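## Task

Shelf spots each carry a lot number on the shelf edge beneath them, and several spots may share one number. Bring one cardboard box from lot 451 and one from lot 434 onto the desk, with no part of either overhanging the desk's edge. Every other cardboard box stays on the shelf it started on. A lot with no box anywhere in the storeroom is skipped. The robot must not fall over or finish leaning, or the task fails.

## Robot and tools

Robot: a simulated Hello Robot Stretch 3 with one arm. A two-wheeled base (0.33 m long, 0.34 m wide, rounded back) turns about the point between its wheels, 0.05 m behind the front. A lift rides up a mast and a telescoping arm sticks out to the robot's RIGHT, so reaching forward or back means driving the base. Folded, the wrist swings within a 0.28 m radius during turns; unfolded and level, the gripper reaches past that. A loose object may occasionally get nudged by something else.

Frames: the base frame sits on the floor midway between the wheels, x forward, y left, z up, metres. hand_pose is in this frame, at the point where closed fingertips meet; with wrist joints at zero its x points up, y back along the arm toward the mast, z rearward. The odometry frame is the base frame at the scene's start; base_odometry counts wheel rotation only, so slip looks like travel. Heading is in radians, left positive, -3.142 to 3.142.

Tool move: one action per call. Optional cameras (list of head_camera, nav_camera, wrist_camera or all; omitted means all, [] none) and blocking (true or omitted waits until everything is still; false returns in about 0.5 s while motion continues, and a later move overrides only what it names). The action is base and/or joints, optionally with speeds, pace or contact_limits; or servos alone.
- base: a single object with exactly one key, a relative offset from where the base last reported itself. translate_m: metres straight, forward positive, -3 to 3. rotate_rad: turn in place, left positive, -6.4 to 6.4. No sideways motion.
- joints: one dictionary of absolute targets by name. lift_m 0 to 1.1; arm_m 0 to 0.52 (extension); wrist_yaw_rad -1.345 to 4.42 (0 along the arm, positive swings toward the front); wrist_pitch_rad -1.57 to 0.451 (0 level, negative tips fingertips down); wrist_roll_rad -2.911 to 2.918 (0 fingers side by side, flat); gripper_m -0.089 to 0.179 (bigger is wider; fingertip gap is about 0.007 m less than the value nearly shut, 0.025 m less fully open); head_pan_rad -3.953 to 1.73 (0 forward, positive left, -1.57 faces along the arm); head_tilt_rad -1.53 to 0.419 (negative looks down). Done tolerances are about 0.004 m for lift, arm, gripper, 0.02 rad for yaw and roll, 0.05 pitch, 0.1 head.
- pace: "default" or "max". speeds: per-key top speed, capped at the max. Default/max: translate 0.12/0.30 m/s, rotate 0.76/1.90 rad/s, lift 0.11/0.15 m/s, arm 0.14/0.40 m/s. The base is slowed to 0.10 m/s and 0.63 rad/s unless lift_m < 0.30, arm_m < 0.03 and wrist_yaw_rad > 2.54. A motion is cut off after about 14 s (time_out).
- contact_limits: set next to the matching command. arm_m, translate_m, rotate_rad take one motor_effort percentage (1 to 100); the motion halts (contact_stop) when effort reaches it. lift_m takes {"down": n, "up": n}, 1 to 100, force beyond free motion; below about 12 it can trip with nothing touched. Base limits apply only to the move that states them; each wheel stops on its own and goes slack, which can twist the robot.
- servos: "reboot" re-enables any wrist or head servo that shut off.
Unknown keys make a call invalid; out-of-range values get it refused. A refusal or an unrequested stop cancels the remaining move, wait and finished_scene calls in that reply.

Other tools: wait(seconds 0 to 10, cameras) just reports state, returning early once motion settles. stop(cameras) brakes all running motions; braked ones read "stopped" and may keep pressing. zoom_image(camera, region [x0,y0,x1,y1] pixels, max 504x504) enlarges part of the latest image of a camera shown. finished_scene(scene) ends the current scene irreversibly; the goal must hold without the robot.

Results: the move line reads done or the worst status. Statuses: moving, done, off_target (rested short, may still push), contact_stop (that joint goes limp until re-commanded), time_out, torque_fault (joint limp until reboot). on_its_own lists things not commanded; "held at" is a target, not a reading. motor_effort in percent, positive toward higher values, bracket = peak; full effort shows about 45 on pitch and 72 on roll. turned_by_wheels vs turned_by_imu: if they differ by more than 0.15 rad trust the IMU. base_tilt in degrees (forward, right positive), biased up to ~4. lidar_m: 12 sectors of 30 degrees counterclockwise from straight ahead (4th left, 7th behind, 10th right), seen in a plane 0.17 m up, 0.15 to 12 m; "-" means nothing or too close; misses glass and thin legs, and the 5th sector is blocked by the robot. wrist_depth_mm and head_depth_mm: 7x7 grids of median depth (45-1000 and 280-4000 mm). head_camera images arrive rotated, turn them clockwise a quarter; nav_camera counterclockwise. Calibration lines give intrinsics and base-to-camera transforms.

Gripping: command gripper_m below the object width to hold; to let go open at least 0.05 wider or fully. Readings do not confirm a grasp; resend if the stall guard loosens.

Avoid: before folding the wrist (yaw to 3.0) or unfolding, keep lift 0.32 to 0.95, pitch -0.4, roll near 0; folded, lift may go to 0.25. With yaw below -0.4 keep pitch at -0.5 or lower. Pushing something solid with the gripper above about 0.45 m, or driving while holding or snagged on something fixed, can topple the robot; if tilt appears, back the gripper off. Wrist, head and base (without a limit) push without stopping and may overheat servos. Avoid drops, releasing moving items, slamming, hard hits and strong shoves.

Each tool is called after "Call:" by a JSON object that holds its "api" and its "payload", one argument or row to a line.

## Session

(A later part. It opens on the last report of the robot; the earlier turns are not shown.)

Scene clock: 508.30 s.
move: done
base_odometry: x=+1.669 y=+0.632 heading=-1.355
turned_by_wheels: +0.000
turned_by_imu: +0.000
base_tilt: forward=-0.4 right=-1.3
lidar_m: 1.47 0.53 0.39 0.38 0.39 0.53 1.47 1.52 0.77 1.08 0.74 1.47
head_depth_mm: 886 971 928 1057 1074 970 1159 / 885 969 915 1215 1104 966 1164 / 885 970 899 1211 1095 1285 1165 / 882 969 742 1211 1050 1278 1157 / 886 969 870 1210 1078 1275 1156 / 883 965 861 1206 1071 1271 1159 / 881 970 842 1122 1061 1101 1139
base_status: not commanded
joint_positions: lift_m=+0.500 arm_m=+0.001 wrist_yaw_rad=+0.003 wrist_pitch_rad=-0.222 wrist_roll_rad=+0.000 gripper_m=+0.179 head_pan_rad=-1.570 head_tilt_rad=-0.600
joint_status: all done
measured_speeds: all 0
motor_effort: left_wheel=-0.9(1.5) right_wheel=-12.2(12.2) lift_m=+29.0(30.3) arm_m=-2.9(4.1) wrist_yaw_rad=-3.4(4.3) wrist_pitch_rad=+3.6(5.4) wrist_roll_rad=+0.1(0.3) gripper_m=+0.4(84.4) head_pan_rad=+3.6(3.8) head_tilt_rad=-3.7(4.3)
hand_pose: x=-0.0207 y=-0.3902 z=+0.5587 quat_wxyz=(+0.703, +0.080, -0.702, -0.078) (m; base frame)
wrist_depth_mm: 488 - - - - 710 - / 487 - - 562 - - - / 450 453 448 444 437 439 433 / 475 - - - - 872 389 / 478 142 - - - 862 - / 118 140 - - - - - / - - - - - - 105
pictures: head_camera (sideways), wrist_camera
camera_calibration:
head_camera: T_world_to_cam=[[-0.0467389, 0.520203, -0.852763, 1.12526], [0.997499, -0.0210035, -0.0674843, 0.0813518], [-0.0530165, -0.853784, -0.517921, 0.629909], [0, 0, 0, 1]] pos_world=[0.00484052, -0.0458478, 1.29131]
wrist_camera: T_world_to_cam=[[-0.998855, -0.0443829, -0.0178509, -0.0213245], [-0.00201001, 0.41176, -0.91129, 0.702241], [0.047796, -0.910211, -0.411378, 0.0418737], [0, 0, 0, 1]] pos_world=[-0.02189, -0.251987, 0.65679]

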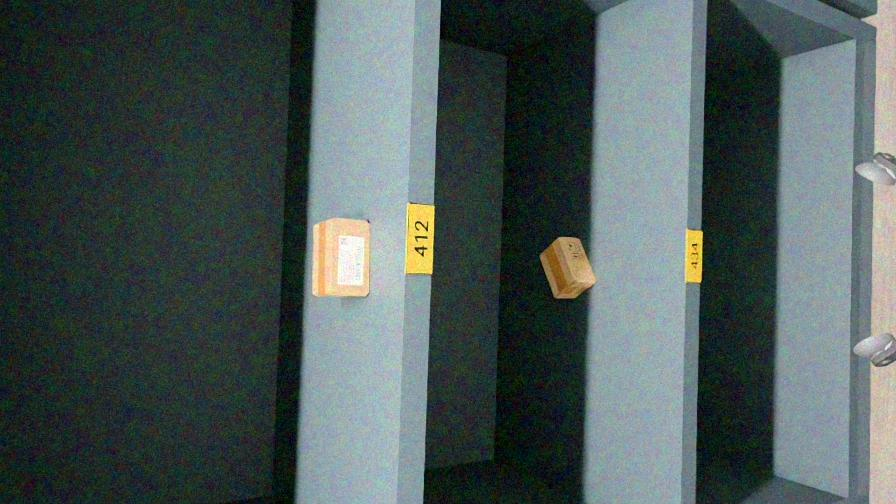

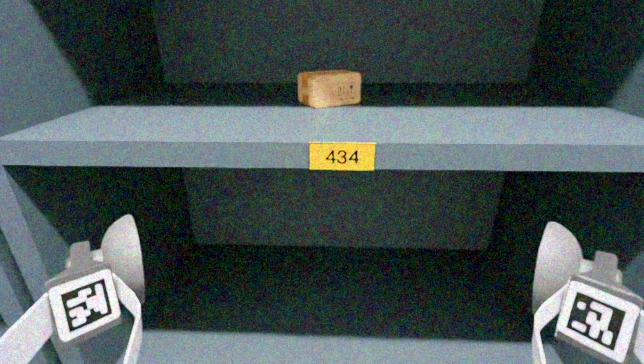

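Call:
{"api": "move", "payload": {
  "base": {"translate_m": 0.02},
  "cameras": ["head_camera", "wrist_camera"]
}}

Call:
{"api": "zoom_image", "payload": {
  "camera": "wrist_camera",
  "region": [240, 40, 440, 160]
}}

Call:
{"api": "zoom_image", "payload": {
  "camera": "head_camera",
  "region": [480, 200, 660, 330]
}}

Scene clock: 558.43 s.
move: done
base_odometry: x=+1.673 y=+0.613 heading=-1.355
turned_by_wheels: +0.000
turned_by_imu: +0.000
base_tilt: forward=-0.3 right=-1.2
lidar_m: 1.48 0.54 0.39 0.38 0.39 0.54 1.47 1.53 0.78 1.08 0.73 1.45
head_depth_mm: 885 972 926 1107 1092 969 1165 / 884 971 914 1212 1102 968 1168 / 884 964 900 1216 1095 1283 1162 / 882 971 769 1204 1053 1278 1161 / 882 969 872 1215 1077 1270 1159 / 883 966 862 1219 1074 1271 1156 / 884 965 846 1065 1036 1044 1138
base_status: done
joint_positions: lift_m=+0.500 arm_m=+0.001 wrist_yaw_rad=+0.003 wrist_pitch_rad=-0.222 wrist_roll_rad=+0.000 gripper_m=+0.179 head_pan_rad=-1.570 head_tilt_rad=-0.600
joint_status: not commanded
measured_speeds: all 0
motor_effort: left_wheel=+6.2(11.3) right_wheel=+5.1(7.8) lift_m=+29.1(29.9) arm_m=-2.2(3.3) wrist_yaw_rad=-3.4(4.3) wrist_pitch_rad=+3.5(3.7) wrist_roll_rad=-0.1(0.3) gripper_m=+0.8(1.0) head_pan_rad=+3.2(3.6) head_tilt_rad=-2.4(3.1)
hand_pose: x=-0.0208 y=-0.3902 z=+0.5588 quat_wxyz=(+0.703, +0.080, -0.702, -0.078) (m; base frame)
wrist_depth_mm: 462 - - - - - - / 470 - - 562 - - - / 430 448 451 442 437 438 434 / 452 - - - - 394 393 / 471 142 - - - - - / 119 140 - - - - - / - - - - - - 105
pictures: head_camera (sideways), wrist_camera
camera_calibration:
head_camera: T_world_to_cam=[[-0.0467389, 0.520203, -0.852763, 1.12526], [0.997499, -0.0210035, -0.0674843, 0.0813518], [-0.0530165, -0.853784, -0.517921, 0.629909], [0, 0, 0, 1]] pos_world=[0.00484052, -0.0458478, 1.29131]
wrist_camera: T_world_to_cam=[[-0.99887, -0.0440697, -0.0178104, -0.0213703], [-0.00190123, 0.411441, -0.911434, 0.702348], [0.0474946, -0.91037, -0.41106, 0.0416641], [0, 0, 0, 1]] pos_world=[-0.0219896, -0.251987, 0.65689]

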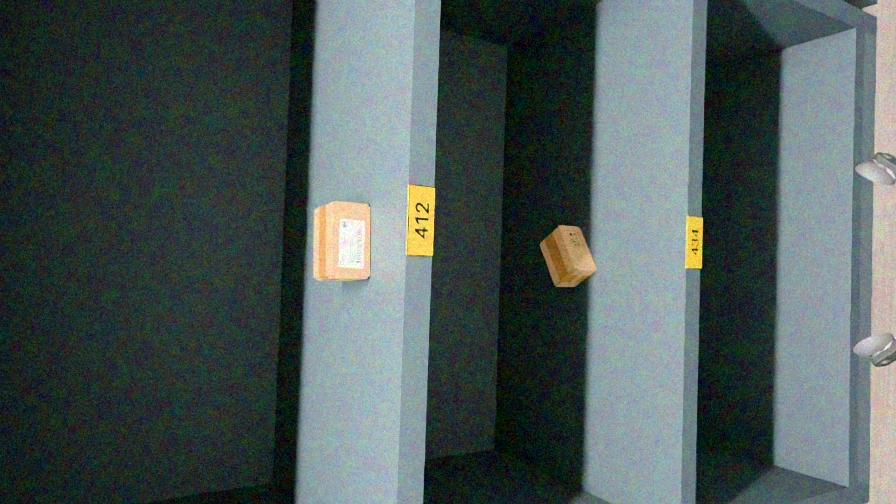

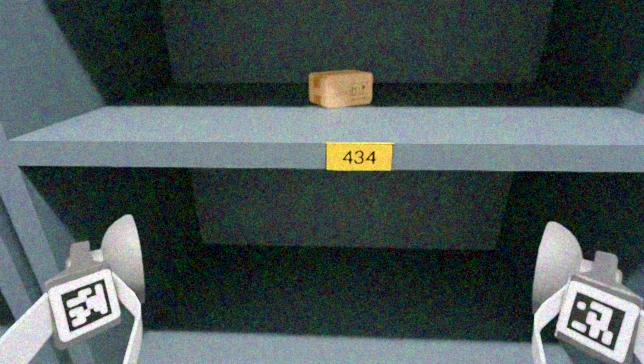

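Scaled by 2.520.

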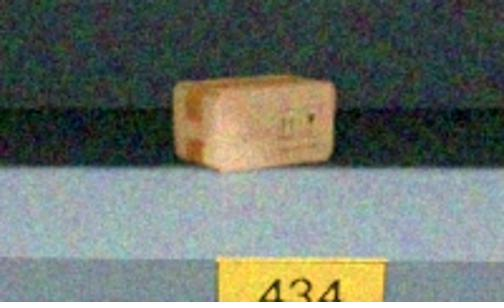

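Scaled by 2.800 from the camera's 896x504 image, which has a finer 1280x720 frame.

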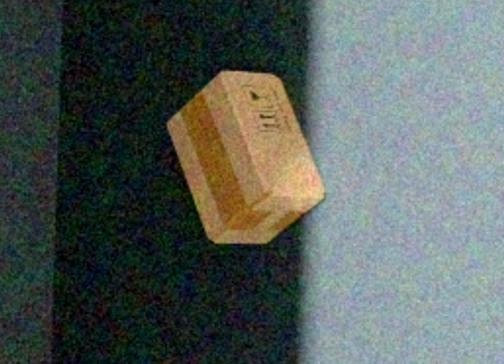

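Call:
{"api": "move", "payload": {
  "base": {"translate_m": -0.104},
  "joints": {"wrist_yaw_rad": 0.42, "lift_m": 0.53},
  "cameras": []
}}

Call:
{"api": "move", "payload": {
  "joints": {"arm_m": 0.33},
  "cameras": ["head_camera", "wrist_camera"]
}}

Scene clock: 577.47 s.
move: done
base_odometry: x=+1.651 y=+0.714 heading=-1.355
turned_by_wheels: +0.000
turned_by_imu: +0.000
base_tilt: forward=-0.3 right=-1.3
lidar_m: 1.47 0.54 0.39 0.38 0.39 0.54 1.47 1.44 0.72 1.08 0.79 1.53
head_depth_mm: 881 948 882 864 951 936 1133 / 882 968 908 1177 1100 967 1161 / 880 970 895 1211 1091 1285 1161 / 881 969 882 1211 1091 1275 1163 / 882 968 728 1212 1045 1271 1160 / 881 969 858 1207 1071 1263 1151 / 883 966 846 1204 1064 1253 1151
base_status: done
joint_positions: lift_m=+0.530 arm_m=+0.001 wrist_yaw_rad=+0.417 wrist_pitch_rad=-0.221 wrist_roll_rad=+0.000 gripper_m=+0.179 head_pan_rad=-1.570 head_tilt_rad=-0.600
joint_status: all done
measured_speeds: all 0
motor_effort: left_wheel=-2.0(8.9) right_wheel=-11.1(13.9) lift_m=+29.6(32.2) arm_m=-1.5(2.4) wrist_yaw_rad=+2.0(5.3) wrist_pitch_rad=+3.3(3.7) wrist_roll_rad=-0.1(0.4) gripper_m=+0.5(1.3) head_pan_rad=+3.4(3.8) head_tilt_rad=-1.5(2.5)
hand_pose: x=+0.0776 y=-0.3694 z=+0.5891 quat_wxyz=(+0.704, +0.222, -0.671, +0.069) (m; base frame)
wrist_depth_mm: - 530 - - - - - / - 552 - - - - - / - 601 522 506 499 502 493 / - - - - 420 387 365 / - - - - - - 336 / 122 139 778 - - - - / 784 796 777 - - - 105
pictures: none
No camera images: "cameras" was empty.

Scene clock: 581.10 s.
move: done
base_odometry: x=+1.651 y=+0.714 heading=-1.355
turned_by_wheels: +0.000
turned_by_imu: +0.000
base_tilt: forward=-0.2 right=-1.1
lidar_m: 1.48 0.54 0.39 0.38 0.39 0.54 1.47 1.44 0.73 1.08 0.79 1.53
head_depth_mm: 884 947 884 864 952 937 1128 / 880 969 909 1184 1105 961 1158 / 878 969 897 1215 1094 659 575 / 882 969 886 1210 1089 674 1162 / 882 972 730 1210 1044 945 1160 / 879 970 859 1207 1074 1262 1154 / 884 969 845 1201 1060 1251 1159
base_status: not commanded
joint_positions: lift_m=+0.530 arm_m=+0.330 wrist_yaw_rad=+0.417 wrist_pitch_rad=-0.221 wrist_roll_rad=+0.000 gripper_m=+0.179 head_pan_rad=-1.570 head_tilt_rad=-0.600
joint_status: all done
measured_speeds: all 0
motor_effort: left_wheel=-2.1(2.9) right_wheel=-10.9(12.0) lift_m=+24.5(29.7) arm_m=+13.0(15.5) wrist_yaw_rad=+1.6(3.3) wrist_pitch_rad=+3.4(3.5) wrist_roll_rad=+0.0(0.3) gripper_m=+0.8(1.3) head_pan_rad=+2.5(4.0) head_tilt_rad=-1.0(2.2)
hand_pose: x=+0.0777 y=-0.6988 z=+0.5891 quat_wxyz=(+0.704, +0.222, -0.671, +0.069) (m; base frame)
wrist_depth_mm: 383 472 - - - - - / 395 473 - - - - - / 404 476 500 497 488 - - / 373 368 368 345 277 360 359 / 292 263 276 274 274 273 285 / 119 205 222 220 220 220 218 / 187 185 191 184 183 183 105
pictures: head_camera (sideways), wrist_camera
camera_calibration:
head_camera: T_world_to_cam=[[-0.0467389, 0.520203, -0.852763, 1.12526], [0.997499, -0.0210035, -0.0674843, 0.0813518], [-0.0530165, -0.853784, -0.517921, 0.629909], [0, 0, 0, 1]] pos_world=[0.00484052, -0.0458478, 1.29131]
wrist_camera: T_world_to_cam=[[-0.896664, -0.442357, -0.0177242, -0.222319], [-0.166903, 0.374854, -0.911936, 0.844633], [0.410045, -0.814742, -0.409949, -0.193494], [0, 0, 0, 1]] pos_world=[0.0209674, -0.572606, 0.686989]

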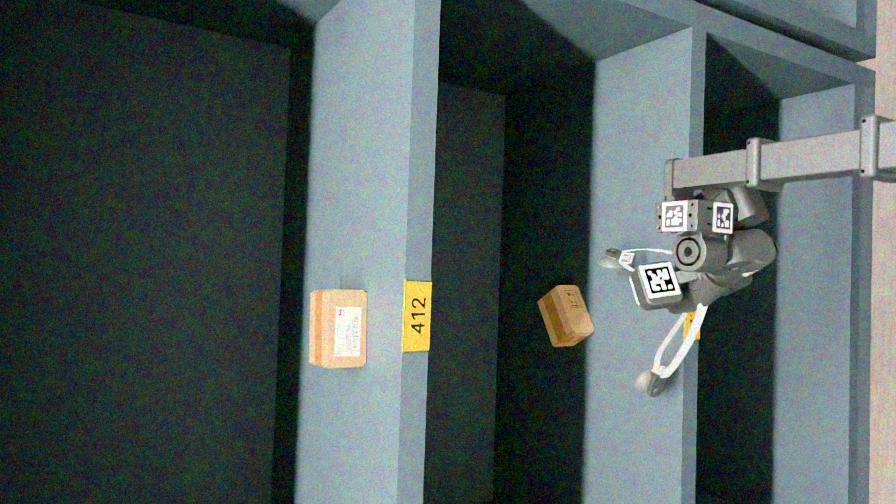

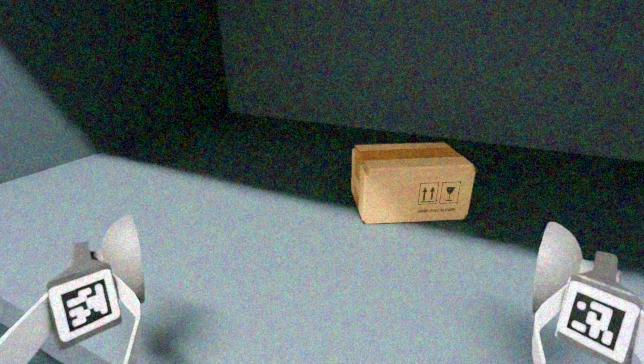

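Call:
{"api": "move", "payload": {
  "joints": {"arm_m": 0.0},
  "cameras": []
}}

Call:
{"api": "move", "payload": {
  "base": {"rotate_rad": 0.25},
  "cameras": []
}}

Call:
{"api": "move", "payload": {
  "base": {"translate_m": -0.28},
  "cameras": []
}}

Call:
{"api": "move", "payload": {
  "base": {"rotate_rad": -0.25},
  "cameras": []
}}

Call:
{"api": "move", "payload": {
  "base": {"translate_m": 0.278},
  "cameras": []
}}

Call:
{"api": "move", "payload": {
  "joints": {"arm_m": 0.34},
  "cameras": ["wrist_camera"]
}}

Scene clock: 605.37 s.
move: done
base_odometry: x=+1.651 y=+0.714 heading=-1.355
turned_by_wheels: +0.000
turned_by_imu: +0.000
base_tilt: forward=-0.3 right=-1.1
lidar_m: 1.48 0.53 0.39 0.38 0.39 0.54 1.47 1.44 0.73 1.08 0.79 1.53
head_depth_mm: 887 951 885 860 954 941 1133 / 887 973 911 1185 1108 964 1165 / 883 966 897 1212 1097 1280 1163 / 879 965 887 1210 1089 1277 1164 / 881 971 732 1209 1046 1280 1156 / 880 971 858 1210 1071 1260 1156 / 882 969 846 1210 1060 1259 1152
base_status: not commanded
joint_positions: lift_m=+0.530 arm_m=+0.001 wrist_yaw_rad=+0.417 wrist_pitch_rad=-0.221 wrist_roll_rad=+0.000 gripper_m=+0.179 head_pan_rad=-1.570 head_tilt_rad=-0.600
joint_status: all done
measured_speeds: all 0
motor_effort: left_wheel=-2.2(2.8) right_wheel=-10.8(12.2) lift_m=+29.4(29.8) arm_m=-12.5(14.9) wrist_yaw_rad=+2.5(3.1) wrist_pitch_rad=+3.4(3.5) wrist_roll_rad=-0.1(0.3) gripper_m=+0.6(1.1) head_pan_rad=+2.8(3.7) head_tilt_rad=+0.3(1.2)
hand_pose: x=+0.0777 y=-0.3693 z=+0.5891 quat_wxyz=(+0.704, +0.222, -0.671, +0.069) (m; base frame)
wrist_depth_mm: - 529 - - - - - / - 556 - - - - - / - 604 518 500 499 496 489 / - - - - 417 385 363 / - - - - - - 336 / 123 139 759 - - - - / 780 816 784 - - - 105
pictures: none
No camera images: "cameras" was empty.

Scene clock: 606.80 s.
move: done
base_odometry: x=+1.651 y=+0.714 heading=-1.106
turned_by_wheels: +0.250
turned_by_imu: +0.245
base_tilt: forward=-0.2 right=-1.3
lidar_m: 0.78 0.44 0.38 0.38 0.43 0.73 1.44 0.74 0.72 0.98 0.79 1.54
head_depth_mm: 852 926 924 708 1116 914 1174 / 867 948 908 1172 1106 939 1170 / 892 974 752 1207 1058 958 1158 / 910 1000 883 1243 1090 1279 1163 / 935 1030 873 1267 1081 1303 1181 / 903 963 855 1095 1068 1271 1200 / 742 781 787 869 964 1093 1203
base_status: done
joint_positions: lift_m=+0.530 arm_m=+0.001 wrist_yaw_rad=+0.417 wrist_pitch_rad=-0.221 wrist_roll_rad=+0.000 gripper_m=+0.179 head_pan_rad=-1.570 head_tilt_rad=-0.600
joint_status: not commanded
measured_speeds: all 0
motor_effort: left_wheel=-9.4(13.1) right_wheel=+9.4(11.4) lift_m=+30.4(31.3) arm_m=-13.0(13.0) wrist_yaw_rad=+1.7(2.7) wrist_pitch_rad=+3.4(3.5) wrist_roll_rad=+0.0(0.3) gripper_m=+0.6(1.2) head_pan_rad=+2.6(3.5) head_tilt_rad=-0.5(0.7)
hand_pose: x=+0.0777 y=-0.3693 z=+0.5891 quat_wxyz=(+0.704, +0.222, -0.671, +0.069) (m; base frame)
wrist_depth_mm: - - - 520 - - - / - - - - - - - / - - - 545 497 500 457 / - - - - 455 395 367 / - - - - - - 332 / 122 941 946 777 - - - / 779 800 839 780 - - 105
pictures: none
No camera images: "cameras" was empty.

Scene clock: 610.73 s.
move: done
base_odometry: x=+1.526 y=+0.964 heading=-1.105
turned_by_wheels: +0.000
turned_by_imu: +0.000
base_tilt: forward=-0.3 right=-1.2
lidar_m: 0.92 0.52 0.45 0.44 0.51 0.87 1.17 1.17 0.57 1.01 0.93 1.77
head_depth_mm: 796 859 801 602 666 740 906 / 814 889 912 660 1065 837 938 / 832 911 902 657 1096 897 1162 / 853 932 885 684 1082 922 1156 / 876 960 872 1201 1045 946 1149 / 897 986 733 1246 1043 1262 1163 / 921 1018 844 1261 1065 1287 1175
base_status: done
joint_positions: lift_m=+0.530 arm_m=+0.001 wrist_yaw_rad=+0.417 wrist_pitch_rad=-0.221 wrist_roll_rad=+0.000 gripper_m=+0.179 head_pan_rad=-1.570 head_tilt_rad=-0.600
joint_status: not commanded
measured_speeds: all 0
motor_effort: left_wheel=-3.9(13.7) right_wheel=-7.4(10.8) lift_m=+29.4(31.1) arm_m=-12.5(13.0) wrist_yaw_rad=+1.6(3.0) wrist_pitch_rad=+3.3(3.5) wrist_roll_rad=+0.1(0.3) gripper_m=+0.7(1.2) head_pan_rad=+3.4(3.6) head_tilt_rad=+1.3(2.2)
hand_pose: x=+0.0777 y=-0.3693 z=+0.5891 quat_wxyz=(+0.704, +0.222, -0.671, +0.069) (m; base frame)
wrist_depth_mm: - - - - - - - / - - - - - - - / - - - 500 500 496 496 / - - - - 393 366 364 / - - - - - 323 291 / 123 928 922 - - - - / 789 802 836 - - - 105
pictures: none
No camera images: "cameras" was empty.

Scene clock: 612.17 s.
move: done
base_odometry: x=+1.526 y=+0.964 heading=-1.355
turned_by_wheels: -0.250
turned_by_imu: -0.246
base_tilt: forward=-0.4 right=-1.2
lidar_m: 1.74 0.63 0.46 0.44 0.46 0.63 1.73 1.17 0.58 0.57 1.05 0.93
head_depth_mm: 455 494 753 668 1109 910 1171 / 452 493 548 618 725 881 1171 / 788 742 705 620 739 852 1001 / 826 905 885 682 1087 895 1104 / 823 907 872 677 1076 890 1156 / 825 906 859 668 1077 906 1149 / 825 907 846 661 1030 904 1144
base_status: done
joint_positions: lift_m=+0.530 arm_m=+0.001 wrist_yaw_rad=+0.417 wrist_pitch_rad=-0.221 wrist_roll_rad=+0.000 gripper_m=+0.179 head_pan_rad=-1.570 head_tilt_rad=-0.600
joint_status: not commanded
measured_speeds: all 0
motor_effort: left_wheel=+8.0(11.6) right_wheel=-10.6(13.4) lift_m=+29.7(30.1) arm_m=-12.5(12.7) wrist_yaw_rad=+0.9(3.5) wrist_pitch_rad=+3.4(3.5) wrist_roll_rad=-0.3(0.3) gripper_m=+0.1(1.1) head_pan_rad=+2.5(3.6) head_tilt_rad=+1.1(1.6)
hand_pose: x=+0.0777 y=-0.3693 z=+0.5891 quat_wxyz=(+0.704, +0.222, -0.671, +0.069) (m; base frame)
wrist_depth_mm: - - - - - - - / - - - - - - - / 646 518 503 500 502 495 499 / - - 480 408 368 368 364 / - 142 - - - 316 290 / - 139 - - - - - / 785 784 - - - - 105
pictures: none
No camera images: "cameras" was empty.

Scene clock: 616.07 s.
move: done
base_odometry: x=+1.585 y=+0.693 heading=-1.355
turned_by_wheels: +0.000
turned_by_imu: +0.000
base_tilt: forward=-0.3 right=-1.1
lidar_m: 1.74 0.63 0.46 0.45 0.46 0.63 1.74 1.42 0.67 1.01 0.73 0.80
head_depth_mm: 824 906 902 669 972 883 1005 / 827 906 912 663 1101 905 1143 / 824 908 895 655 1098 898 1164 / 822 904 882 682 1084 894 1155 / 825 907 874 677 1042 889 1151 / 824 902 857 670 1073 886 1146 / 826 905 845 661 1062 907 1146
base_status: done
joint_positions: lift_m=+0.530 arm_m=+0.001 wrist_yaw_rad=+0.417 wrist_pitch_rad=-0.221 wrist_roll_rad=+0.000 gripper_m=+0.179 head_pan_rad=-1.570 head_tilt_rad=-0.600
joint_status: not commanded
measured_speeds: all 0
motor_effort: left_wheel=+9.3(11.2) right_wheel=+1.9(10.5) lift_m=+28.0(29.8) arm_m=-12.3(13.4) wrist_yaw_rad=+2.4(3.1) wrist_pitch_rad=+3.3(3.5) wrist_roll_rad=+0.1(0.3) gripper_m=+0.3(1.1) head_pan_rad=+2.9(3.5) head_tilt_rad=+1.1(2.1)
hand_pose: x=+0.0777 y=-0.3693 z=+0.5891 quat_wxyz=(+0.704, +0.222, -0.671, +0.069) (m; base frame)
wrist_depth_mm: - 468 - - - - - / - 489 - - - - - / - 509 506 502 491 495 489 / - 569 445 404 371 366 363 / - 576 - - 348 319 286 / - 140 - - - - - / 772 778 696 - - - 105
pictures: none
No camera images: "cameras" was empty.

Scene clock: 619.77 s.
move: done
base_odometry: x=+1.585 y=+0.693 heading=-1.355
turned_by_wheels: +0.000
turned_by_imu: +0.000
base_tilt: forward=-0.4 right=-1.2
lidar_m: 1.73 0.63 0.46 0.44 0.46 0.63 1.74 1.41 0.67 1.01 0.73 0.80
head_depth_mm: 827 905 901 668 972 884 1000 / 826 906 912 662 1107 906 1141 / 822 907 898 654 1095 670 570 / 820 906 885 680 1085 685 1155 / 825 904 870 676 1038 850 1151 / 821 902 858 667 1067 885 1143 / 823 904 843 661 1062 904 1140
base_status: not commanded
joint_positions: lift_m=+0.530 arm_m=+0.340 wrist_yaw_rad=+0.417 wrist_pitch_rad=-0.221 wrist_roll_rad=+0.000 gripper_m=+0.179 head_pan_rad=-1.570 head_tilt_rad=-0.600
joint_status: all done
measured_speeds: all 0
motor_effort: left_wheel=+9.2(9.5) right_wheel=+1.6(2.8) lift_m=+27.5(29.0) arm_m=+13.2(15.4) wrist_yaw_rad=+1.0(3.3) wrist_pitch_rad=+3.4(3.5) wrist_roll_rad=-0.2(0.4) gripper_m=+0.7(1.2) head_pan_rad=+3.1(3.5) head_tilt_rad=+2.1(3.4)
hand_pose: x=+0.0777 y=-0.7087 z=+0.5891 quat_wxyz=(+0.704, +0.222, -0.671, +0.069) (m; base frame)
wrist_depth_mm: 381 460 - - - - - / 383 463 - - - - - / 396 469 498 460 - - - / 372 372 368 363 244 359 338 / 294 265 277 250 209 272 285 / 118 204 221 214 218 219 218 / 173 185 190 184 183 183 105
pictures: wrist_camera
camera_calibration:
wrist_camera: T_world_to_cam=[[-0.896539, -0.442609, -0.01775, -0.226875], [-0.167002, 0.374847, -0.911921, 0.848369], [0.410278, -0.814609, -0.409982, -0.201546], [0, 0, 0, 1]] pos_world=[0.0209671, -0.582606, 0.686989]

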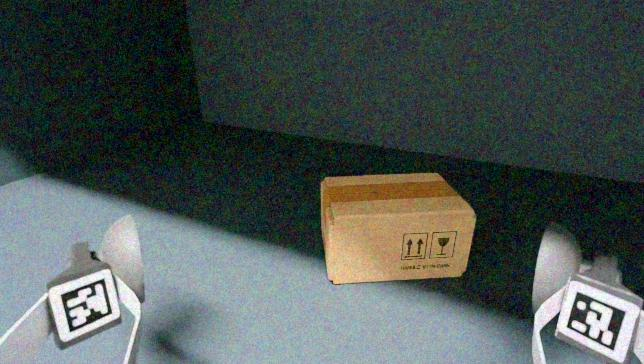

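Call:
{"api": "move", "payload": {
  "joints": {"lift_m": 0.505},
  "cameras": []
}}

Call:
{"api": "move", "payload": {
  "joints": {"arm_m": 0.41},
  "contact_limits": {"arm_m": 32},
  "cameras": ["head_camera", "wrist_camera"]
}}

Scene clock: 630.43 s.
move: done
base_odometry: x=+1.585 y=+0.693 heading=-1.355
turned_by_wheels: +0.000
turned_by_imu: +0.000
base_tilt: forward=-0.3 right=-1.2
lidar_m: 1.74 0.63 0.46 0.44 0.46 0.63 1.74 1.42 0.67 1.01 0.73 0.80
head_depth_mm: 825 904 899 667 972 886 1001 / 824 907 908 662 1103 906 1140 / 822 904 898 654 1095 686 577 / 823 904 881 683 1089 694 1155 / 826 906 870 676 1039 842 1156 / 824 903 855 667 1073 883 1147 / 824 903 845 660 1064 909 1141
base_status: not commanded
joint_positions: lift_m=+0.505 arm_m=+0.340 wrist_yaw_rad=+0.417 wrist_pitch_rad=-0.221 wrist_roll_rad=+0.000 gripper_m=+0.179 head_pan_rad=-1.570 head_tilt_rad=-0.600
joint_status: all done
measured_speeds: all 0
motor_effort: left_wheel=+9.3(9.4) right_wheel=+2.2(2.8) lift_m=+23.4(26.8) arm_m=+6.7(8.7) wrist_yaw_rad=+1.6(2.7) wrist_pitch_rad=+3.3(3.5) wrist_roll_rad=-0.1(0.3) gripper_m=+0.9(1.2) head_pan_rad=+2.9(3.3) head_tilt_rad=+2.2(3.7)
hand_pose: x=+0.0777 y=-0.7087 z=+0.5641 quat_wxyz=(+0.704, +0.222, -0.671, +0.069) (m; base frame)
wrist_depth_mm: 381 463 - - - - - / 386 464 - - - - - / 385 441 457 416 411 377 - / 312 307 308 270 199 282 302 / 233 220 231 209 208 218 228 / 123 144 185 184 184 183 182 / 145 150 154 154 153 153 105
pictures: none
No camera images: "cameras" was empty.

Scene clock: 632.13 s.
move: done
base_odometry: x=+1.585 y=+0.693 heading=-1.355
turned_by_wheels: +0.000
turned_by_imu: +0.000
base_tilt: forward=-0.3 right=-1.3
lidar_m: 1.74 0.63 0.46 0.45 0.46 0.63 1.74 1.41 0.67 1.01 0.73 0.80
head_depth_mm: 827 909 901 670 966 885 1000 / 823 906 912 661 1102 903 1146 / 821 908 900 657 1095 715 591 / 827 908 885 680 1088 806 1154 / 821 903 867 677 1040 873 1147 / 823 905 858 668 1071 885 1144 / 824 904 842 660 1063 908 1139
base_status: not commanded
joint_positions: lift_m=+0.505 arm_m=+0.410 wrist_yaw_rad=+0.417 wrist_pitch_rad=-0.221 wrist_roll_rad=+0.000 gripper_m=+0.179 head_pan_rad=-1.570 head_tilt_rad=-0.600
joint_status: all done
measured_speeds: all 0
motor_effort: left_wheel=+8.9(9.3) right_wheel=+1.7(2.5) lift_m=+25.4(25.4) arm_m=+13.2(14.7) wrist_yaw_rad=+1.5(3.2) wrist_pitch_rad=+3.3(3.5) wrist_roll_rad=+0.0(0.3) gripper_m=+0.4(1.1) head_pan_rad=+2.6(3.3) head_tilt_rad=+3.3(4.0)
contact_limits: arm_m 32 (drawing in: default 31, maximum 55; extending or still: default 40, maximum 69)
hand_pose: x=+0.0777 y=-0.7787 z=+0.5641 quat_wxyz=(+0.704, +0.222, -0.671, +0.069) (m; base frame)
wrist_depth_mm: 379 448 - - - - - / 386 460 - - - - - / 388 440 420 379 - - - / 311 308 307 184 302 302 282 / 233 220 219 138 142 227 226 / 123 145 177 144 148 183 182 / 145 149 153 152 153 152 105
pictures: head_camera (sideways), wrist_camera
camera_calibration:
head_camera: T_world_to_cam=[[-0.0467389, 0.520203, -0.852763, 1.12526], [0.997499, -0.0210035, -0.0674843, 0.0813518], [-0.0530165, -0.853784, -0.517921, 0.629909], [0, 0, 0, 1]] pos_world=[0.00484052, -0.0458478, 1.29131]
wrist_camera: T_world_to_cam=[[-0.896539, -0.442609, -0.01775, -0.258301], [-0.167002, 0.374847, -0.911921, 0.85181], [0.410278, -0.814609, -0.409982, -0.268818], [0, 0, 0, 1]] pos_world=[0.0209671, -0.652606, 0.661989]

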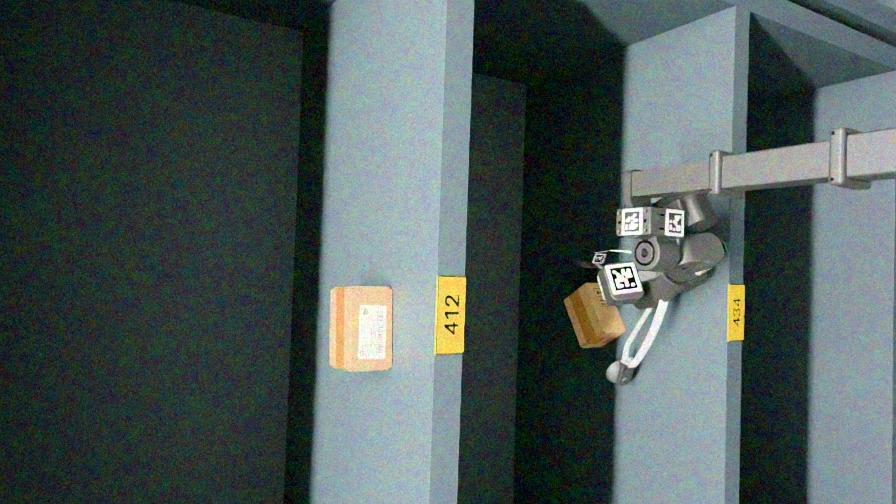

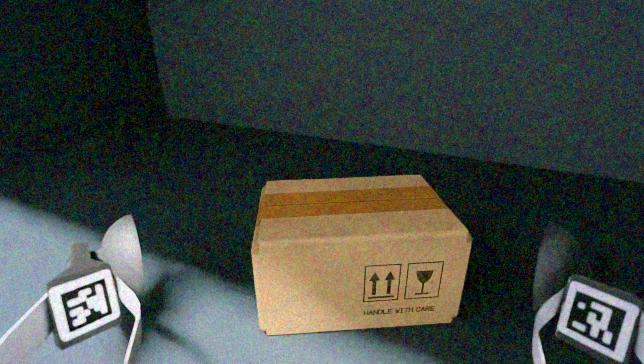

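Call:
{"api": "move", "payload": {
  "joints": {"arm_m": 0.44},
  "contact_limits": {"arm_m": 32},
  "cameras": ["wrist_camera"]
}}

Scene clock: 638.27 s.
move: done
base_odometry: x=+1.585 y=+0.693 heading=-1.355
turned_by_wheels: +0.000
turned_by_imu: +0.000
base_tilt: forward=-0.3 right=-1.2
lidar_m: 1.74 0.63 0.46 0.45 0.46 0.63 1.74 1.42 0.67 1.01 0.73 0.79
head_depth_mm: 824 907 902 668 969 885 1000 / 824 909 910 661 1103 903 1143 / 824 906 897 655 1096 724 590 / 822 904 885 651 1080 843 1156 / 826 907 874 674 1040 889 1150 / 825 905 858 668 1070 882 1144 / 824 905 845 660 1064 905 1138
base_status: not commanded
joint_positions: lift_m=+0.505 arm_m=+0.440 wrist_yaw_rad=+0.417 wrist_pitch_rad=-0.221 wrist_roll_rad=+0.000 gripper_m=+0.179 head_pan_rad=-1.570 head_tilt_rad=-0.600
joint_status: all done
measured_speeds: all 0
motor_effort: left_wheel=+9.1(9.4) right_wheel=+2.3(2.4) lift_m=+30.7(30.7) arm_m=+13.0(15.2) wrist_yaw_rad=+1.6(2.7) wrist_pitch_rad=+3.3(3.5) wrist_roll_rad=-0.1(0.3) gripper_m=+0.6(1.0) head_pan_rad=+2.4(3.4) head_tilt_rad=+4.5(4.5)
contact_limits: arm_m 32 (drawing in: default 31, maximum 55; extending or still: default 40, maximum 69)
hand_pose: x=+0.0777 y=-0.8087 z=+0.5641 quat_wxyz=(+0.704, +0.222, -0.671, +0.069) (m; base frame)
wrist_depth_mm: 380 434 - - - - - / 381 449 - - - - - / 389 423 417 - - - - / 309 309 307 303 302 283 281 / 232 219 138 138 207 228 226 / 123 141 112 115 116 182 181 / 145 149 118 122 124 152 105
pictures: wrist_camera
camera_calibration:
wrist_camera: T_world_to_cam=[[-0.896539, -0.442609, -0.01775, -0.271579], [-0.167002, 0.374847, -0.911921, 0.863056], [0.410278, -0.814609, -0.409982, -0.293256], [0, 0, 0, 1]] pos_world=[0.0209671, -0.682606, 0.661989]

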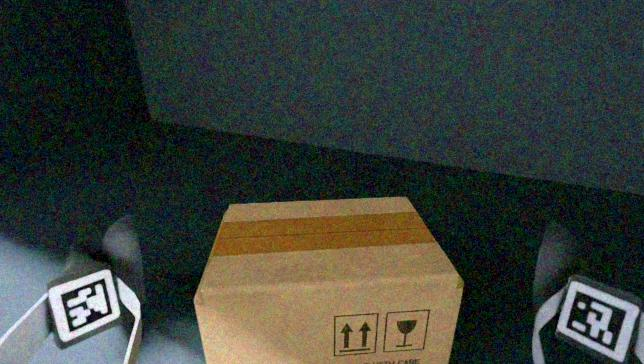

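Call:
{"api": "move", "payload": {
  "joints": {"gripper_m": 0.045},
  "cameras": ["wrist_camera"]
}}

Call:
{"api": "move", "payload": {
  "joints": {"lift_m": 0.56},
  "speeds": {"lift_m": 0.05},
  "cameras": ["wrist_camera"]
}}

Scene clock: 646.23 s.
move: done
base_odometry: x=+1.585 y=+0.693 heading=-1.355
turned_by_wheels: +0.000
turned_by_imu: +0.000
base_tilt: forward=-0.4 right=-1.0
lidar_m: 1.73 0.63 0.46 0.44 0.46 0.63 1.74 1.42 0.67 1.01 0.73 0.80
head_depth_mm: 827 906 900 668 967 884 1003 / 826 906 910 662 1104 908 1140 / 824 905 900 654 1094 723 591 / 826 910 883 650 1091 842 1156 / 822 905 868 673 1012 889 1148 / 821 905 858 669 1065 883 1144 / 823 901 844 662 1067 907 1141
base_status: not commanded
joint_positions: lift_m=+0.505 arm_m=+0.440 wrist_yaw_rad=+0.419 wrist_pitch_rad=-0.220 wrist_roll_rad=+0.000 gripper_m=+0.046 head_pan_rad=-1.570 head_tilt_rad=-0.600
joint_status: all done
measured_speeds: all 0
motor_effort: left_wheel=+9.5(9.5) right_wheel=+1.1(2.8) lift_m=+29.4(31.5) arm_m=+4.4(8.1) wrist_yaw_rad=+0.2(3.2) wrist_pitch_rad=+3.2(3.5) wrist_roll_rad=-0.2(0.3) gripper_m=-21.6(93.4) head_pan_rad=+2.6(3.3) head_tilt_rad=+3.4(3.9)
contact_limits: arm_m 32 (drawing in: default 31, maximum 55; extending or still: default 40, maximum 69)
hand_pose: x=+0.0780 y=-0.8087 z=+0.5643 quat_wxyz=(+0.704, +0.222, -0.671, +0.070) (m; base frame)
wrist_depth_mm: 377 433 - - - - - / 387 452 - - - - - / 393 439 418 - - - - / 311 308 307 307 305 284 283 / 231 231 143 138 145 227 227 / 186 186 128 120 129 169 183 / 160 144 123 129 142 143 157
pictures: wrist_camera
camera_calibration:
wrist_camera: T_world_to_cam=[[-0.895983, -0.443736, -0.0177123, -0.272295], [-0.16709, 0.373802, -0.912334, 0.862724], [0.411456, -0.814475, -0.409064, -0.293796], [0, 0, 0, 1]] pos_world=[0.0210653, -0.682605, 0.662088]

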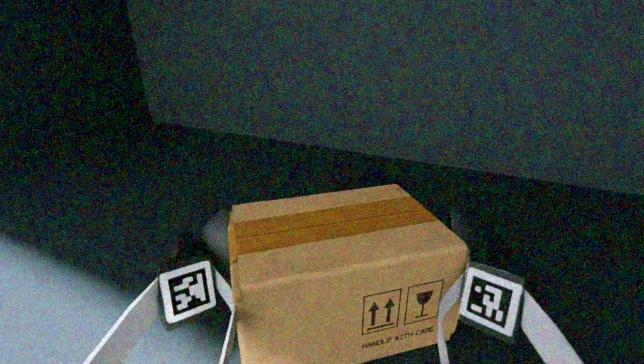

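Scene clock: 647.87 s.
move: done
base_odometry: x=+1.585 y=+0.693 heading=-1.355
turned_by_wheels: +0.000
turned_by_imu: +0.000
base_tilt: forward=-0.2 right=-1.2
lidar_m: 1.74 0.63 0.46 0.45 0.46 0.63 1.74 1.42 0.67 1.01 0.73 0.80
head_depth_mm: 825 906 898 670 971 887 1001 / 828 906 910 662 1100 909 1125 / 824 902 897 655 1061 629 1082 / 824 907 883 649 814 865 1154 / 823 908 871 676 972 889 1152 / 822 904 858 669 1072 884 1151 / 820 900 845 659 1068 905 1141
base_status: not commanded
joint_positions: lift_m=+0.560 arm_m=+0.440 wrist_yaw_rad=+0.419 wrist_pitch_rad=-0.223 wrist_roll_rad=+0.000 gripper_m=+0.048 head_pan_rad=-1.570 head_tilt_rad=-0.600
joint_status: all done
measured_speeds: all 0
motor_effort: left_wheel=+9.0(9.5) right_wheel=+1.8(2.6) lift_m=+31.1(34.4) arm_m=+1.9(4.4) wrist_yaw_rad=+0.1(1.9) wrist_pitch_rad=+3.9(3.9) wrist_roll_rad=+0.3(0.3) gripper_m=-9.0(22.1) head_pan_rad=+2.1(3.2) head_tilt_rad=+3.2(4.1)
contact_limits: arm_m 32 (drawing in: default 31, maximum 55; extending or still: default 40, maximum 69)
hand_pose: x=+0.0779 y=-0.8085 z=+0.6185 quat_wxyz=(+0.704, +0.223, -0.671, +0.069) (m; base frame)
wrist_depth_mm: 376 432 - - - - - / 385 452 - - - - - / 399 474 - - - - - / 396 440 432 174 - - - / 330 328 143 139 146 309 294 / 265 263 129 121 130 241 260 / 229 206 122 129 143 204 217
pictures: wrist_camera
camera_calibration:
wrist_camera: T_world_to_cam=[[-0.896, -0.443694, -0.0179008, -0.271162], [-0.168189, 0.376399, -0.911063, 0.913518], [0.410971, -0.813302, -0.411877, -0.268594], [0, 0, 0, 1]] pos_world=[0.0210666, -0.682608, 0.716791]

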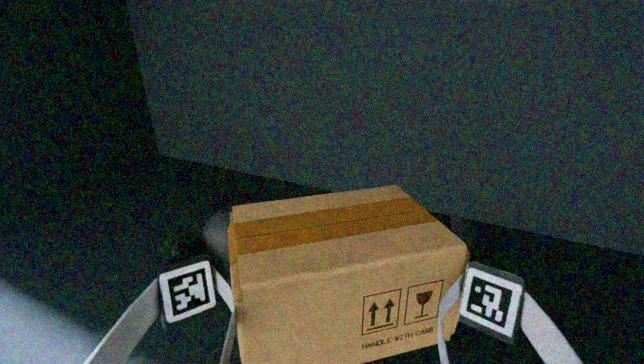

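Call:
{"api": "move", "payload": {
  "joints": {"arm_m": 0.0},
  "speeds": {"arm_m": 0.1},
  "cameras": []
}}

Call:
{"api": "move", "payload": {
  "base": {"translate_m": -1.0},
  "joints": {"lift_m": 0.8},
  "cameras": []
}}

Call:
{"api": "move", "payload": {
  "base": {"translate_m": -0.9},
  "joints": {"wrist_yaw_rad": 0.0, "head_pan_rad": -2.9, "head_tilt_rad": -0.5},
  "cameras": ["wrist_camera", "nav_camera"]
}}

Scene clock: 663.23 s.
move: done
base_odometry: x=+1.585 y=+0.693 heading=-1.355
turned_by_wheels: +0.000
turned_by_imu: +0.000
base_tilt: forward=-0.2 right=-1.2
lidar_m: 1.74 0.63 0.46 0.45 0.46 0.63 1.74 1.42 0.67 1.01 0.73 0.80
head_depth_mm: 825 902 900 670 967 888 1002 / 828 908 910 662 1105 906 1139 / 826 908 902 654 1100 896 1159 / 824 906 883 651 1087 894 1157 / 826 907 873 674 1081 890 631 / 823 906 862 670 1067 885 1146 / 821 906 846 664 1061 904 1142
base_status: not commanded
joint_positions: lift_m=+0.560 arm_m=+0.001 wrist_yaw_rad=+0.419 wrist_pitch_rad=-0.223 wrist_roll_rad=+0.000 gripper_m=+0.048 head_pan_rad=-1.570 head_tilt_rad=-0.600
joint_status: all done
measured_speeds: all 0
motor_effort: left_wheel=+8.5(9.2) right_wheel=+1.6(2.7) lift_m=+31.6(32.0) arm_m=-12.6(15.0) wrist_yaw_rad=+0.2(2.5) wrist_pitch_rad=+3.8(4.0) wrist_roll_rad=+0.0(0.3) gripper_m=-9.0(9.8) head_pan_rad=+2.7(3.0) head_tilt_rad=+2.8(3.9)
hand_pose: x=+0.0779 y=-0.3690 z=+0.6185 quat_wxyz=(+0.704, +0.223, -0.671, +0.069) (m; base frame)
wrist_depth_mm: - 467 - - - - - / - 487 - - - - - / - 510 - - - 539 543 / - 561 469 437 434 434 431 / - - 139 139 146 327 327 / - 123 129 120 130 125 300 / 915 124 120 129 138 118 -
pictures: none
No camera images: "cameras" was empty.

Scene clock: 674.37 s.
move: done
base_odometry: x=+1.371 y=+1.670 heading=-1.355
turned_by_wheels: +0.000
turned_by_imu: +0.000
base_tilt: forward=-0.2 right=-1.2
lidar_m: 1.73 0.63 0.46 0.44 0.46 0.63 1.36 1.42 0.64 1.01 0.77 0.82
head_depth_mm: 818 870 804 670 819 860 1222 / 826 904 913 662 1062 907 1120 / 824 909 895 655 1098 897 1161 / 827 907 882 683 1083 871 347 / 827 904 819 676 1075 489 314 / 826 905 855 669 1074 472 1115 / 825 901 845 660 1060 881 1140
base_status: done
joint_positions: lift_m=+0.800 arm_m=+0.001 wrist_yaw_rad=+0.419 wrist_pitch_rad=-0.224 wrist_roll_rad=+0.000 gripper_m=+0.048 head_pan_rad=-1.570 head_tilt_rad=-0.600
joint_status: all done
measured_speeds: all 0
motor_effort: left_wheel=-4.0(10.0) right_wheel=-7.8(15.0) lift_m=+24.5(34.8) arm_m=-4.3(13.3) wrist_yaw_rad=+0.0(2.2) wrist_pitch_rad=+3.9(4.1) wrist_roll_rad=+0.1(0.4) gripper_m=-9.2(10.0) head_pan_rad=+2.4(3.0) head_tilt_rad=+2.3(3.7)
hand_pose: x=+0.0779 y=-0.3690 z=+0.8583 quat_wxyz=(+0.704, +0.223, -0.671, +0.069) (m; base frame)
wrist_depth_mm: 534 - - - - 262 241 / - - - - - - - / - - - - - - - / - - - - - - - / - - 140 139 146 150 - / - 124 128 120 129 124 - / - 124 120 129 139 118 -
pictures: none
No camera images: "cameras" was empty.

Scene clock: 684.50 s.
move: done
base_odometry: x=+1.178 y=+2.549 heading=-1.355
turned_by_wheels: +0.000
turned_by_imu: +0.000
base_tilt: forward=-0.3 right=-1.3
lidar_m: 1.73 0.63 0.46 0.44 0.46 0.49 0.47 0.49 0.67 1.83 0.79 0.80
head_depth_mm: 360 386 418 454 497 553 295 / 369 395 429 468 513 570 610 / 376 405 440 481 530 588 667 / 385 415 452 496 549 612 693 / 394 426 465 509 566 635 725 / 404 438 479 527 587 662 758 / 414 449 492 544 607 689 788
base_status: done
joint_positions: lift_m=+0.800 arm_m=+0.001 wrist_yaw_rad=+0.003 wrist_pitch_rad=-0.224 wrist_roll_rad=+0.000 gripper_m=+0.048 head_pan_rad=-2.900 head_tilt_rad=-0.500
joint_status: all done
measured_speeds: all 0
motor_effort: left_wheel=-1.5(11.2) right_wheel=-11.0(15.0) lift_m=+25.7(26.3) arm_m=+2.8(5.2) wrist_yaw_rad=-2.6(6.7) wrist_pitch_rad=+3.8(4.1) wrist_roll_rad=-0.1(0.4) gripper_m=-9.3(10.0) head_pan_rad=+3.3(4.6) head_tilt_rad=-4.7(9.4)
hand_pose: x=-0.0208 y=-0.3900 z=+0.8583 quat_wxyz=(+0.703, +0.080, -0.702, -0.078) (m; base frame)
wrist_depth_mm: - - - - - - 578 / - - - - - - 582 / - - - - - - 577 / - - - - - - 573 / - - 139 139 146 156 580 / - - 129 120 129 124 574 / - - 121 129 141 124 569
pictures: nav_camera (sideways), wrist_camera
camera_calibration:
nav_camera: T_world_to_cam=[[-0.438801, -0.125633, 0.889758, -1.11209], [-0.255479, 0.966758, 0.0105113, 0.0380313], [-0.861501, -0.222702, -0.456311, 0.552402], [0, 0, 0, 1]] pos_world=[-0.00237428, -0.0534613, 1.24116]
wrist_camera: T_world_to_cam=[[-0.998879, -0.0438153, -0.0178977, -0.0158832], [-0.00179982, 0.413039, -0.910712, 0.975312], [0.0472956, -0.909659, -0.412655, 0.166599], [0, 0, 0, 1]] pos_world=[-0.0219894, -0.251989, 0.956692]

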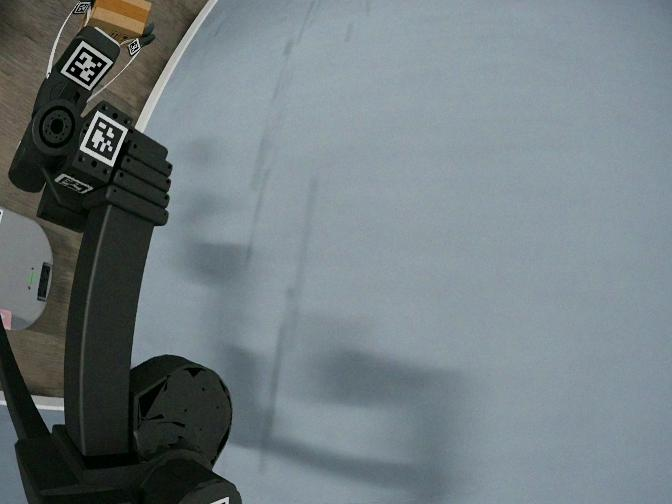

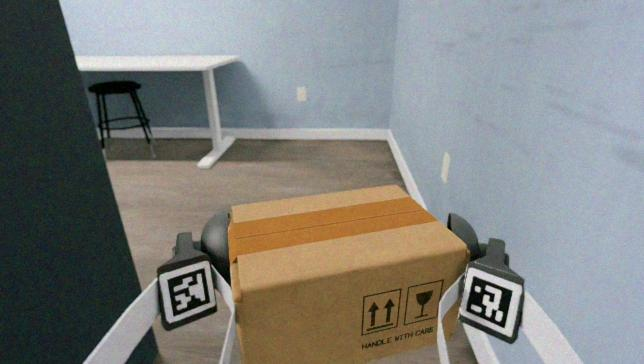

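Call:
{"api": "move", "payload": {
  "base": {"rotate_rad": 1.571},
  "cameras": []
}}

Call:
{"api": "move", "payload": {
  "base": {"translate_m": -1.0},
  "cameras": ["wrist_camera"]
}}

Call:
{"api": "move", "payload": {
  "base": {"translate_m": -0.983},
  "cameras": []
}}

Call:
{"api": "move", "payload": {
  "base": {"rotate_rad": -1.571},
  "joints": {"head_pan_rad": -1.57, "head_tilt_rad": -0.6},
  "cameras": []
}}

Call:
{"api": "move", "payload": {
  "base": {"translate_m": 0.8},
  "cameras": []
}}

Call:
{"api": "move", "payload": {
  "base": {"translate_m": 0.8},
  "cameras": ["head_camera", "wrist_camera"]
}}

Scene clock: 701.93 s.
move: done
base_odometry: x=+1.178 y=+2.549 heading=+0.216
turned_by_wheels: +1.571
turned_by_imu: +1.546
base_tilt: forward=-0.2 right=-1.4
lidar_m: 0.44 0.46 0.49 0.47 0.49 0.66 1.75 0.79 0.79 1.83 0.64 0.46
head_depth_mm: 2672 2832 3035 2735 2111 1632 294 / 2718 2893 3132 3002 2105 1627 1392 / 2765 3006 3215 2982 2103 1612 1316 / 2855 3035 3352 2944 2074 1601 1305 / 2835 3132 3338 2918 2054 1590 1292 / 2960 3200 3463 2866 1966 1480 1296 / 904 946 992 1040 1095 1157 1198
base_status: done
joint_positions: lift_m=+0.800 arm_m=+0.001 wrist_yaw_rad=+0.002 wrist_pitch_rad=-0.224 wrist_roll_rad=+0.000 gripper_m=+0.048 head_pan_rad=-2.900 head_tilt_rad=-0.500
joint_status: not commanded
measured_speeds: all 0
motor_effort: left_wheel=-8.9(12.8) right_wheel=+8.5(12.3) lift_m=+26.1(26.7) arm_m=-0.6(6.0) wrist_yaw_rad=-2.1(4.4) wrist_pitch_rad=+3.9(4.1) wrist_roll_rad=-0.1(0.3) gripper_m=-9.6(9.8) head_pan_rad=+3.7(3.8) head_tilt_rad=-3.7(5.2)
hand_pose: x=-0.0209 y=-0.3901 z=+0.8583 quat_wxyz=(+0.703, +0.080, -0.702, -0.078) (m; base frame)
wrist_depth_mm: 545 - - - - - - / 541 - - - - - - / 538 - - - - - - / 537 - - - - - - / 540 - 139 139 146 - 835 / 539 - 128 120 130 - - / 522 100 121 129 141 128 -
pictures: none
No camera images: "cameras" was empty.

Scene clock: 713.07 s.
move: done
base_odometry: x=+0.201 y=+2.334 heading=+0.216
turned_by_wheels: +0.000
turned_by_imu: -0.001
base_tilt: forward=-0.3 right=-1.2
lidar_m: 1.43 0.66 0.47 0.45 0.47 0.64 1.69 2.09 2.69 0.56 0.58 1.49
head_depth_mm: 1862 2002 2163 2325 2041 1640 294 / 1901 2044 2197 2415 2114 1619 1392 / 1937 2089 2268 2467 2089 1613 1313 / 1978 2138 2307 2523 2078 1598 1303 / 2028 2184 2380 2549 2043 1594 1298 / 2073 2228 2358 2578 2036 1574 1295 / 2128 2287 2210 2709 2026 1572 1294
base_status: done
joint_positions: lift_m=+0.800 arm_m=+0.001 wrist_yaw_rad=+0.002 wrist_pitch_rad=-0.224 wrist_roll_rad=+0.000 gripper_m=+0.048 head_pan_rad=-2.900 head_tilt_rad=-0.500
joint_status: not commanded
measured_speeds: all 0
motor_effort: left_wheel=-8.0(12.4) right_wheel=-3.7(11.7) lift_m=+26.8(27.7) arm_m=-12.8(13.6) wrist_yaw_rad=-2.1(3.9) wrist_pitch_rad=+3.9(4.1) wrist_roll_rad=+0.1(0.6) gripper_m=-9.4(9.9) head_pan_rad=+2.3(4.0) head_tilt_rad=-3.6(5.1)
hand_pose: x=-0.0209 y=-0.3900 z=+0.8583 quat_wxyz=(+0.703, +0.080, -0.702, -0.078) (m; base frame)
wrist_depth_mm: 294 291 288 290 - - - / 308 304 304 306 - - - / - - - - - - - / - - - 173 - - - / - - 139 139 146 - - / - - 128 120 129 - - / - 93 119 129 142 - -
pictures: wrist_camera
camera_calibration:
wrist_camera: T_world_to_cam=[[-0.998894, -0.0435012, -0.0178676, -0.0158327], [-0.00169757, 0.413044, -0.91071, 0.975313], [0.0469971, -0.909672, -0.41266, 0.166595], [0, 0, 0, 1]] pos_world=[-0.021989, -0.251989, 0.956692]

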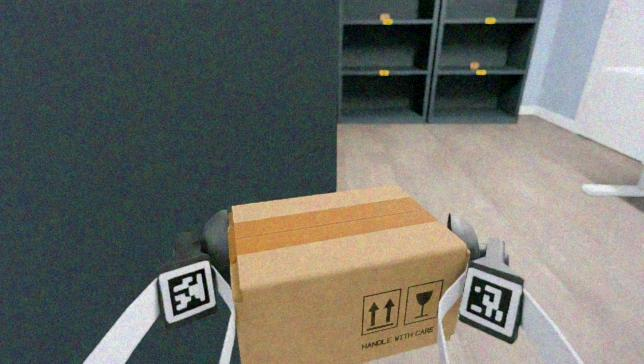

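Scene clock: 724.03 s.
move: done
base_odometry: x=-0.759 y=+2.124 heading=+0.216
turned_by_wheels: +0.000
turned_by_imu: -0.001
base_tilt: forward=-0.2 right=-1.2
lidar_m: 1.82 0.64 0.46 0.44 0.46 0.62 1.34 1.38 1.31 3.80 1.36 1.11
head_depth_mm: 1068 1146 1244 1351 1479 1591 295 / 1093 1177 1275 1386 1527 1613 1385 / 1113 1197 1307 1428 1581 1609 1314 / 1140 1233 1335 1459 1628 1599 1307 / 1162 1261 1368 1501 1667 1588 1306 / 1194 1296 1411 1545 1727 1574 1294 / 1209 1318 1449 1602 1782 1567 1288
base_status: done
joint_positions: lift_m=+0.800 arm_m=+0.001 wrist_yaw_rad=+0.002 wrist_pitch_rad=-0.224 wrist_roll_rad=+0.000 gripper_m=+0.048 head_pan_rad=-2.900 head_tilt_rad=-0.500
joint_status: not commanded
measured_speeds: all 0
motor_effort: left_wheel=-6.6(12.8) right_wheel=-5.8(11.9) lift_m=+27.7(28.8) arm_m=-12.6(13.4) wrist_yaw_rad=-2.5(4.6) wrist_pitch_rad=+3.9(4.1) wrist_roll_rad=-0.1(0.3) gripper_m=-9.2(10.0) head_pan_rad=+2.3(3.2) head_tilt_rad=-2.4(4.1)
hand_pose: x=-0.0209 y=-0.3900 z=+0.8583 quat_wxyz=(+0.703, +0.080, -0.702, -0.078) (m; base frame)
wrist_depth_mm: - - - - - - - / - - - - - - - / - - - - - - - / - - - - - - - / - - 140 139 146 - - / - 124 128 121 130 - - / - - 121 129 141 - -
pictures: none
No camera images: "cameras" was empty.

Scene clock: 727.63 s.
move: done
base_odometry: x=-0.759 y=+2.124 heading=-1.355
turned_by_wheels: -1.571
turned_by_imu: -1.546
base_tilt: forward=-0.4 right=-1.3
lidar_m: 3.67 1.34 1.11 1.74 0.63 0.46 0.44 0.46 0.63 1.34 1.39 1.31
head_depth_mm: 1100 1172 1218 1192 1162 1149 1135 / 1097 1203 1341 1484 1621 1451 1271 / 1097 1209 1341 1510 1694 509 1152 / 1098 1213 1345 1516 1698 486 324 / 1100 1211 1346 1503 1693 1380 1218 / 1096 1207 1334 1508 1693 1456 1214 / 1095 1199 1334 1514 1670 1449 1213
base_status: done
joint_positions: lift_m=+0.800 arm_m=+0.001 wrist_yaw_rad=+0.002 wrist_pitch_rad=-0.224 wrist_roll_rad=+0.000 gripper_m=+0.048 head_pan_rad=-1.569 head_tilt_rad=-0.601
joint_status: all done
measured_speeds: all 0
motor_effort: left_wheel=+8.1(11.4) right_wheel=-9.7(14.1) lift_m=+28.1(29.0) arm_m=-13.0(13.8) wrist_yaw_rad=-2.1(4.1) wrist_pitch_rad=+3.9(4.1) wrist_roll_rad=-0.1(0.3) gripper_m=-9.0(9.9) head_pan_rad=-3.2(5.9) head_tilt_rad=-1.9(7.7)
hand_pose: x=-0.0209 y=-0.3900 z=+0.8583 quat_wxyz=(+0.703, +0.080, -0.702, -0.078) (m; base frame)
wrist_depth_mm: - - - - - 957 569 / - - - - - - 567 / - - - - - - 535 / - - - - - - 565 / - - 139 139 146 153 561 / - 124 129 121 130 124 535 / - - 121 129 141 124 534
pictures: none
No camera images: "cameras" was empty.

Scene clock: 736.77 s.
move: done
base_odometry: x=-0.588 y=+1.342 heading=-1.355
turned_by_wheels: +0.000
turned_by_imu: +0.000
base_tilt: forward=-0.3 right=-1.2
lidar_m: 3.02 1.35 0.99 0.95 1.76 1.28 1.23 1.28 1.39 0.90 1.08 1.19
head_depth_mm: 1099 1204 1340 1502 1696 1501 1269 / 1099 1214 1343 1519 1685 1496 1271 / 1097 1207 1339 1512 1683 523 1151 / 1100 1210 1342 1509 1684 485 323 / 1097 1203 1345 1143 876 1328 1225 / 1100 1205 1332 1085 811 1371 1187 / 1099 1206 1318 1068 805 1404 1217
base_status: done
joint_positions: lift_m=+0.800 arm_m=+0.001 wrist_yaw_rad=+0.002 wrist_pitch_rad=-0.224 wrist_roll_rad=+0.000 gripper_m=+0.048 head_pan_rad=-1.570 head_tilt_rad=-0.600
joint_status: not commanded
measured_speeds: all 0
motor_effort: left_wheel=+5.5(13.2) right_wheel=+4.8(10.3) lift_m=+29.4(29.9) arm_m=-7.7(12.6) wrist_yaw_rad=-1.9(4.4) wrist_pitch_rad=+3.9(4.1) wrist_roll_rad=-0.2(0.3) gripper_m=-9.4(9.9) head_pan_rad=-3.0(3.9) head_tilt_rad=+4.1(4.5)
hand_pose: x=-0.0209 y=-0.3900 z=+0.8583 quat_wxyz=(+0.703, +0.080, -0.702, -0.078) (m; base frame)
wrist_depth_mm: - - - - - - - / - - - - - - - / - - - - - - - / - - - - - - - / - - 139 139 146 - - / - - 129 121 130 - - / - - 121 129 141 - -
pictures: none
No camera images: "cameras" was empty.

Scene clock: 745.90 s.
move: done
base_odometry: x=-0.416 y=+0.561 heading=-1.355
turned_by_wheels: +0.000
turned_by_imu: +0.000
base_tilt: forward=-0.3 right=-1.2
lidar_m: 2.25 1.35 0.99 0.95 0.99 1.35 2.03 1.90 1.05 0.71 0.71 1.86
head_depth_mm: 1093 1204 1338 1130 839 1396 1278 / 1096 1209 1339 1120 836 1450 1268 / 1093 1198 1336 1108 826 524 1149 / 1095 1209 1338 1103 822 486 324 / 1094 1206 1339 1094 815 730 1218 / 1098 1203 1336 1080 810 1369 1188 / 1096 1204 1309 1071 804 1411 1213
base_status: done
joint_positions: lift_m=+0.800 arm_m=+0.001 wrist_yaw_rad=+0.002 wrist_pitch_rad=-0.224 wrist_roll_rad=+0.000 gripper_m=+0.048 head_pan_rad=-1.570 head_tilt_rad=-0.600
joint_status: not commanded
measured_speeds: all 0
motor_effort: left_wheel=+5.7(11.6) right_wheel=+3.0(11.3) lift_m=+30.5(30.9) arm_m=-3.3(8.2) wrist_yaw_rad=-2.8(4.6) wrist_pitch_rad=+4.0(4.1) wrist_roll_rad=-0.2(0.3) gripper_m=-9.1(10.1) head_pan_rad=-2.9(3.7) head_tilt_rad=+3.2(4.4)
hand_pose: x=-0.0209 y=-0.3900 z=+0.8583 quat_wxyz=(+0.703, +0.080, -0.702, -0.078) (m; base frame)
wrist_depth_mm: - - - - - - - / - - - - - - - / - 638 - - - - - / - - - - - - - / - - 140 139 146 - - / - - 129 121 129 125 - / - - 121 129 141 - -
pictures: head_camera (sideways), wrist_camera
camera_calibration:
head_camera: T_world_to_cam=[[-0.0466967, 0.519967, -0.852909, 1.12544], [0.997501, -0.0210425, -0.0674416, 0.0812946], [-0.0530148, -0.853927, -0.517685, 0.629597], [0, 0, 0, 1]] pos_world=[0.00484066, -0.045849, 1.29131]
wrist_camera: T_world_to_cam=[[-0.998894, -0.0435012, -0.0178676, -0.0158327], [-0.00169757, 0.413044, -0.91071, 0.975313], [0.0469971, -0.909672, -0.41266, 0.166595], [0, 0, 0, 1]] pos_world=[-0.021989, -0.251989, 0.956692]

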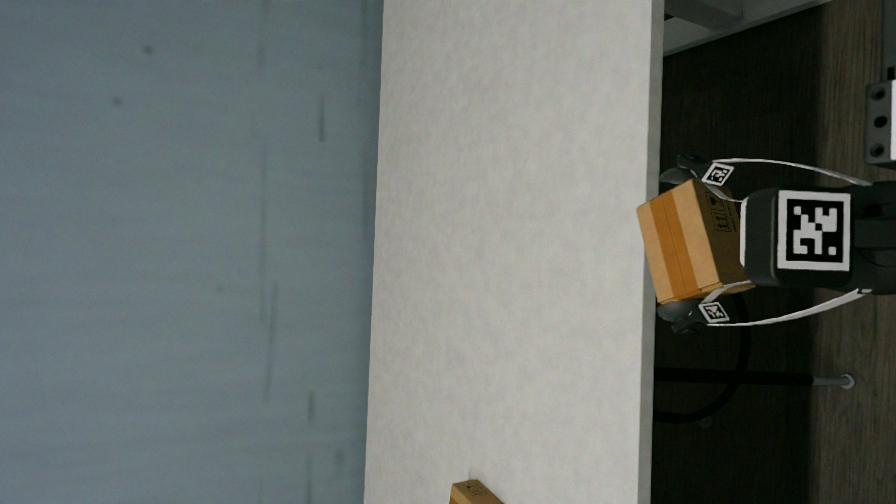

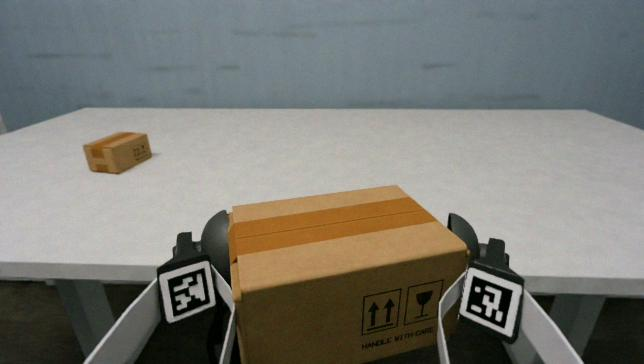

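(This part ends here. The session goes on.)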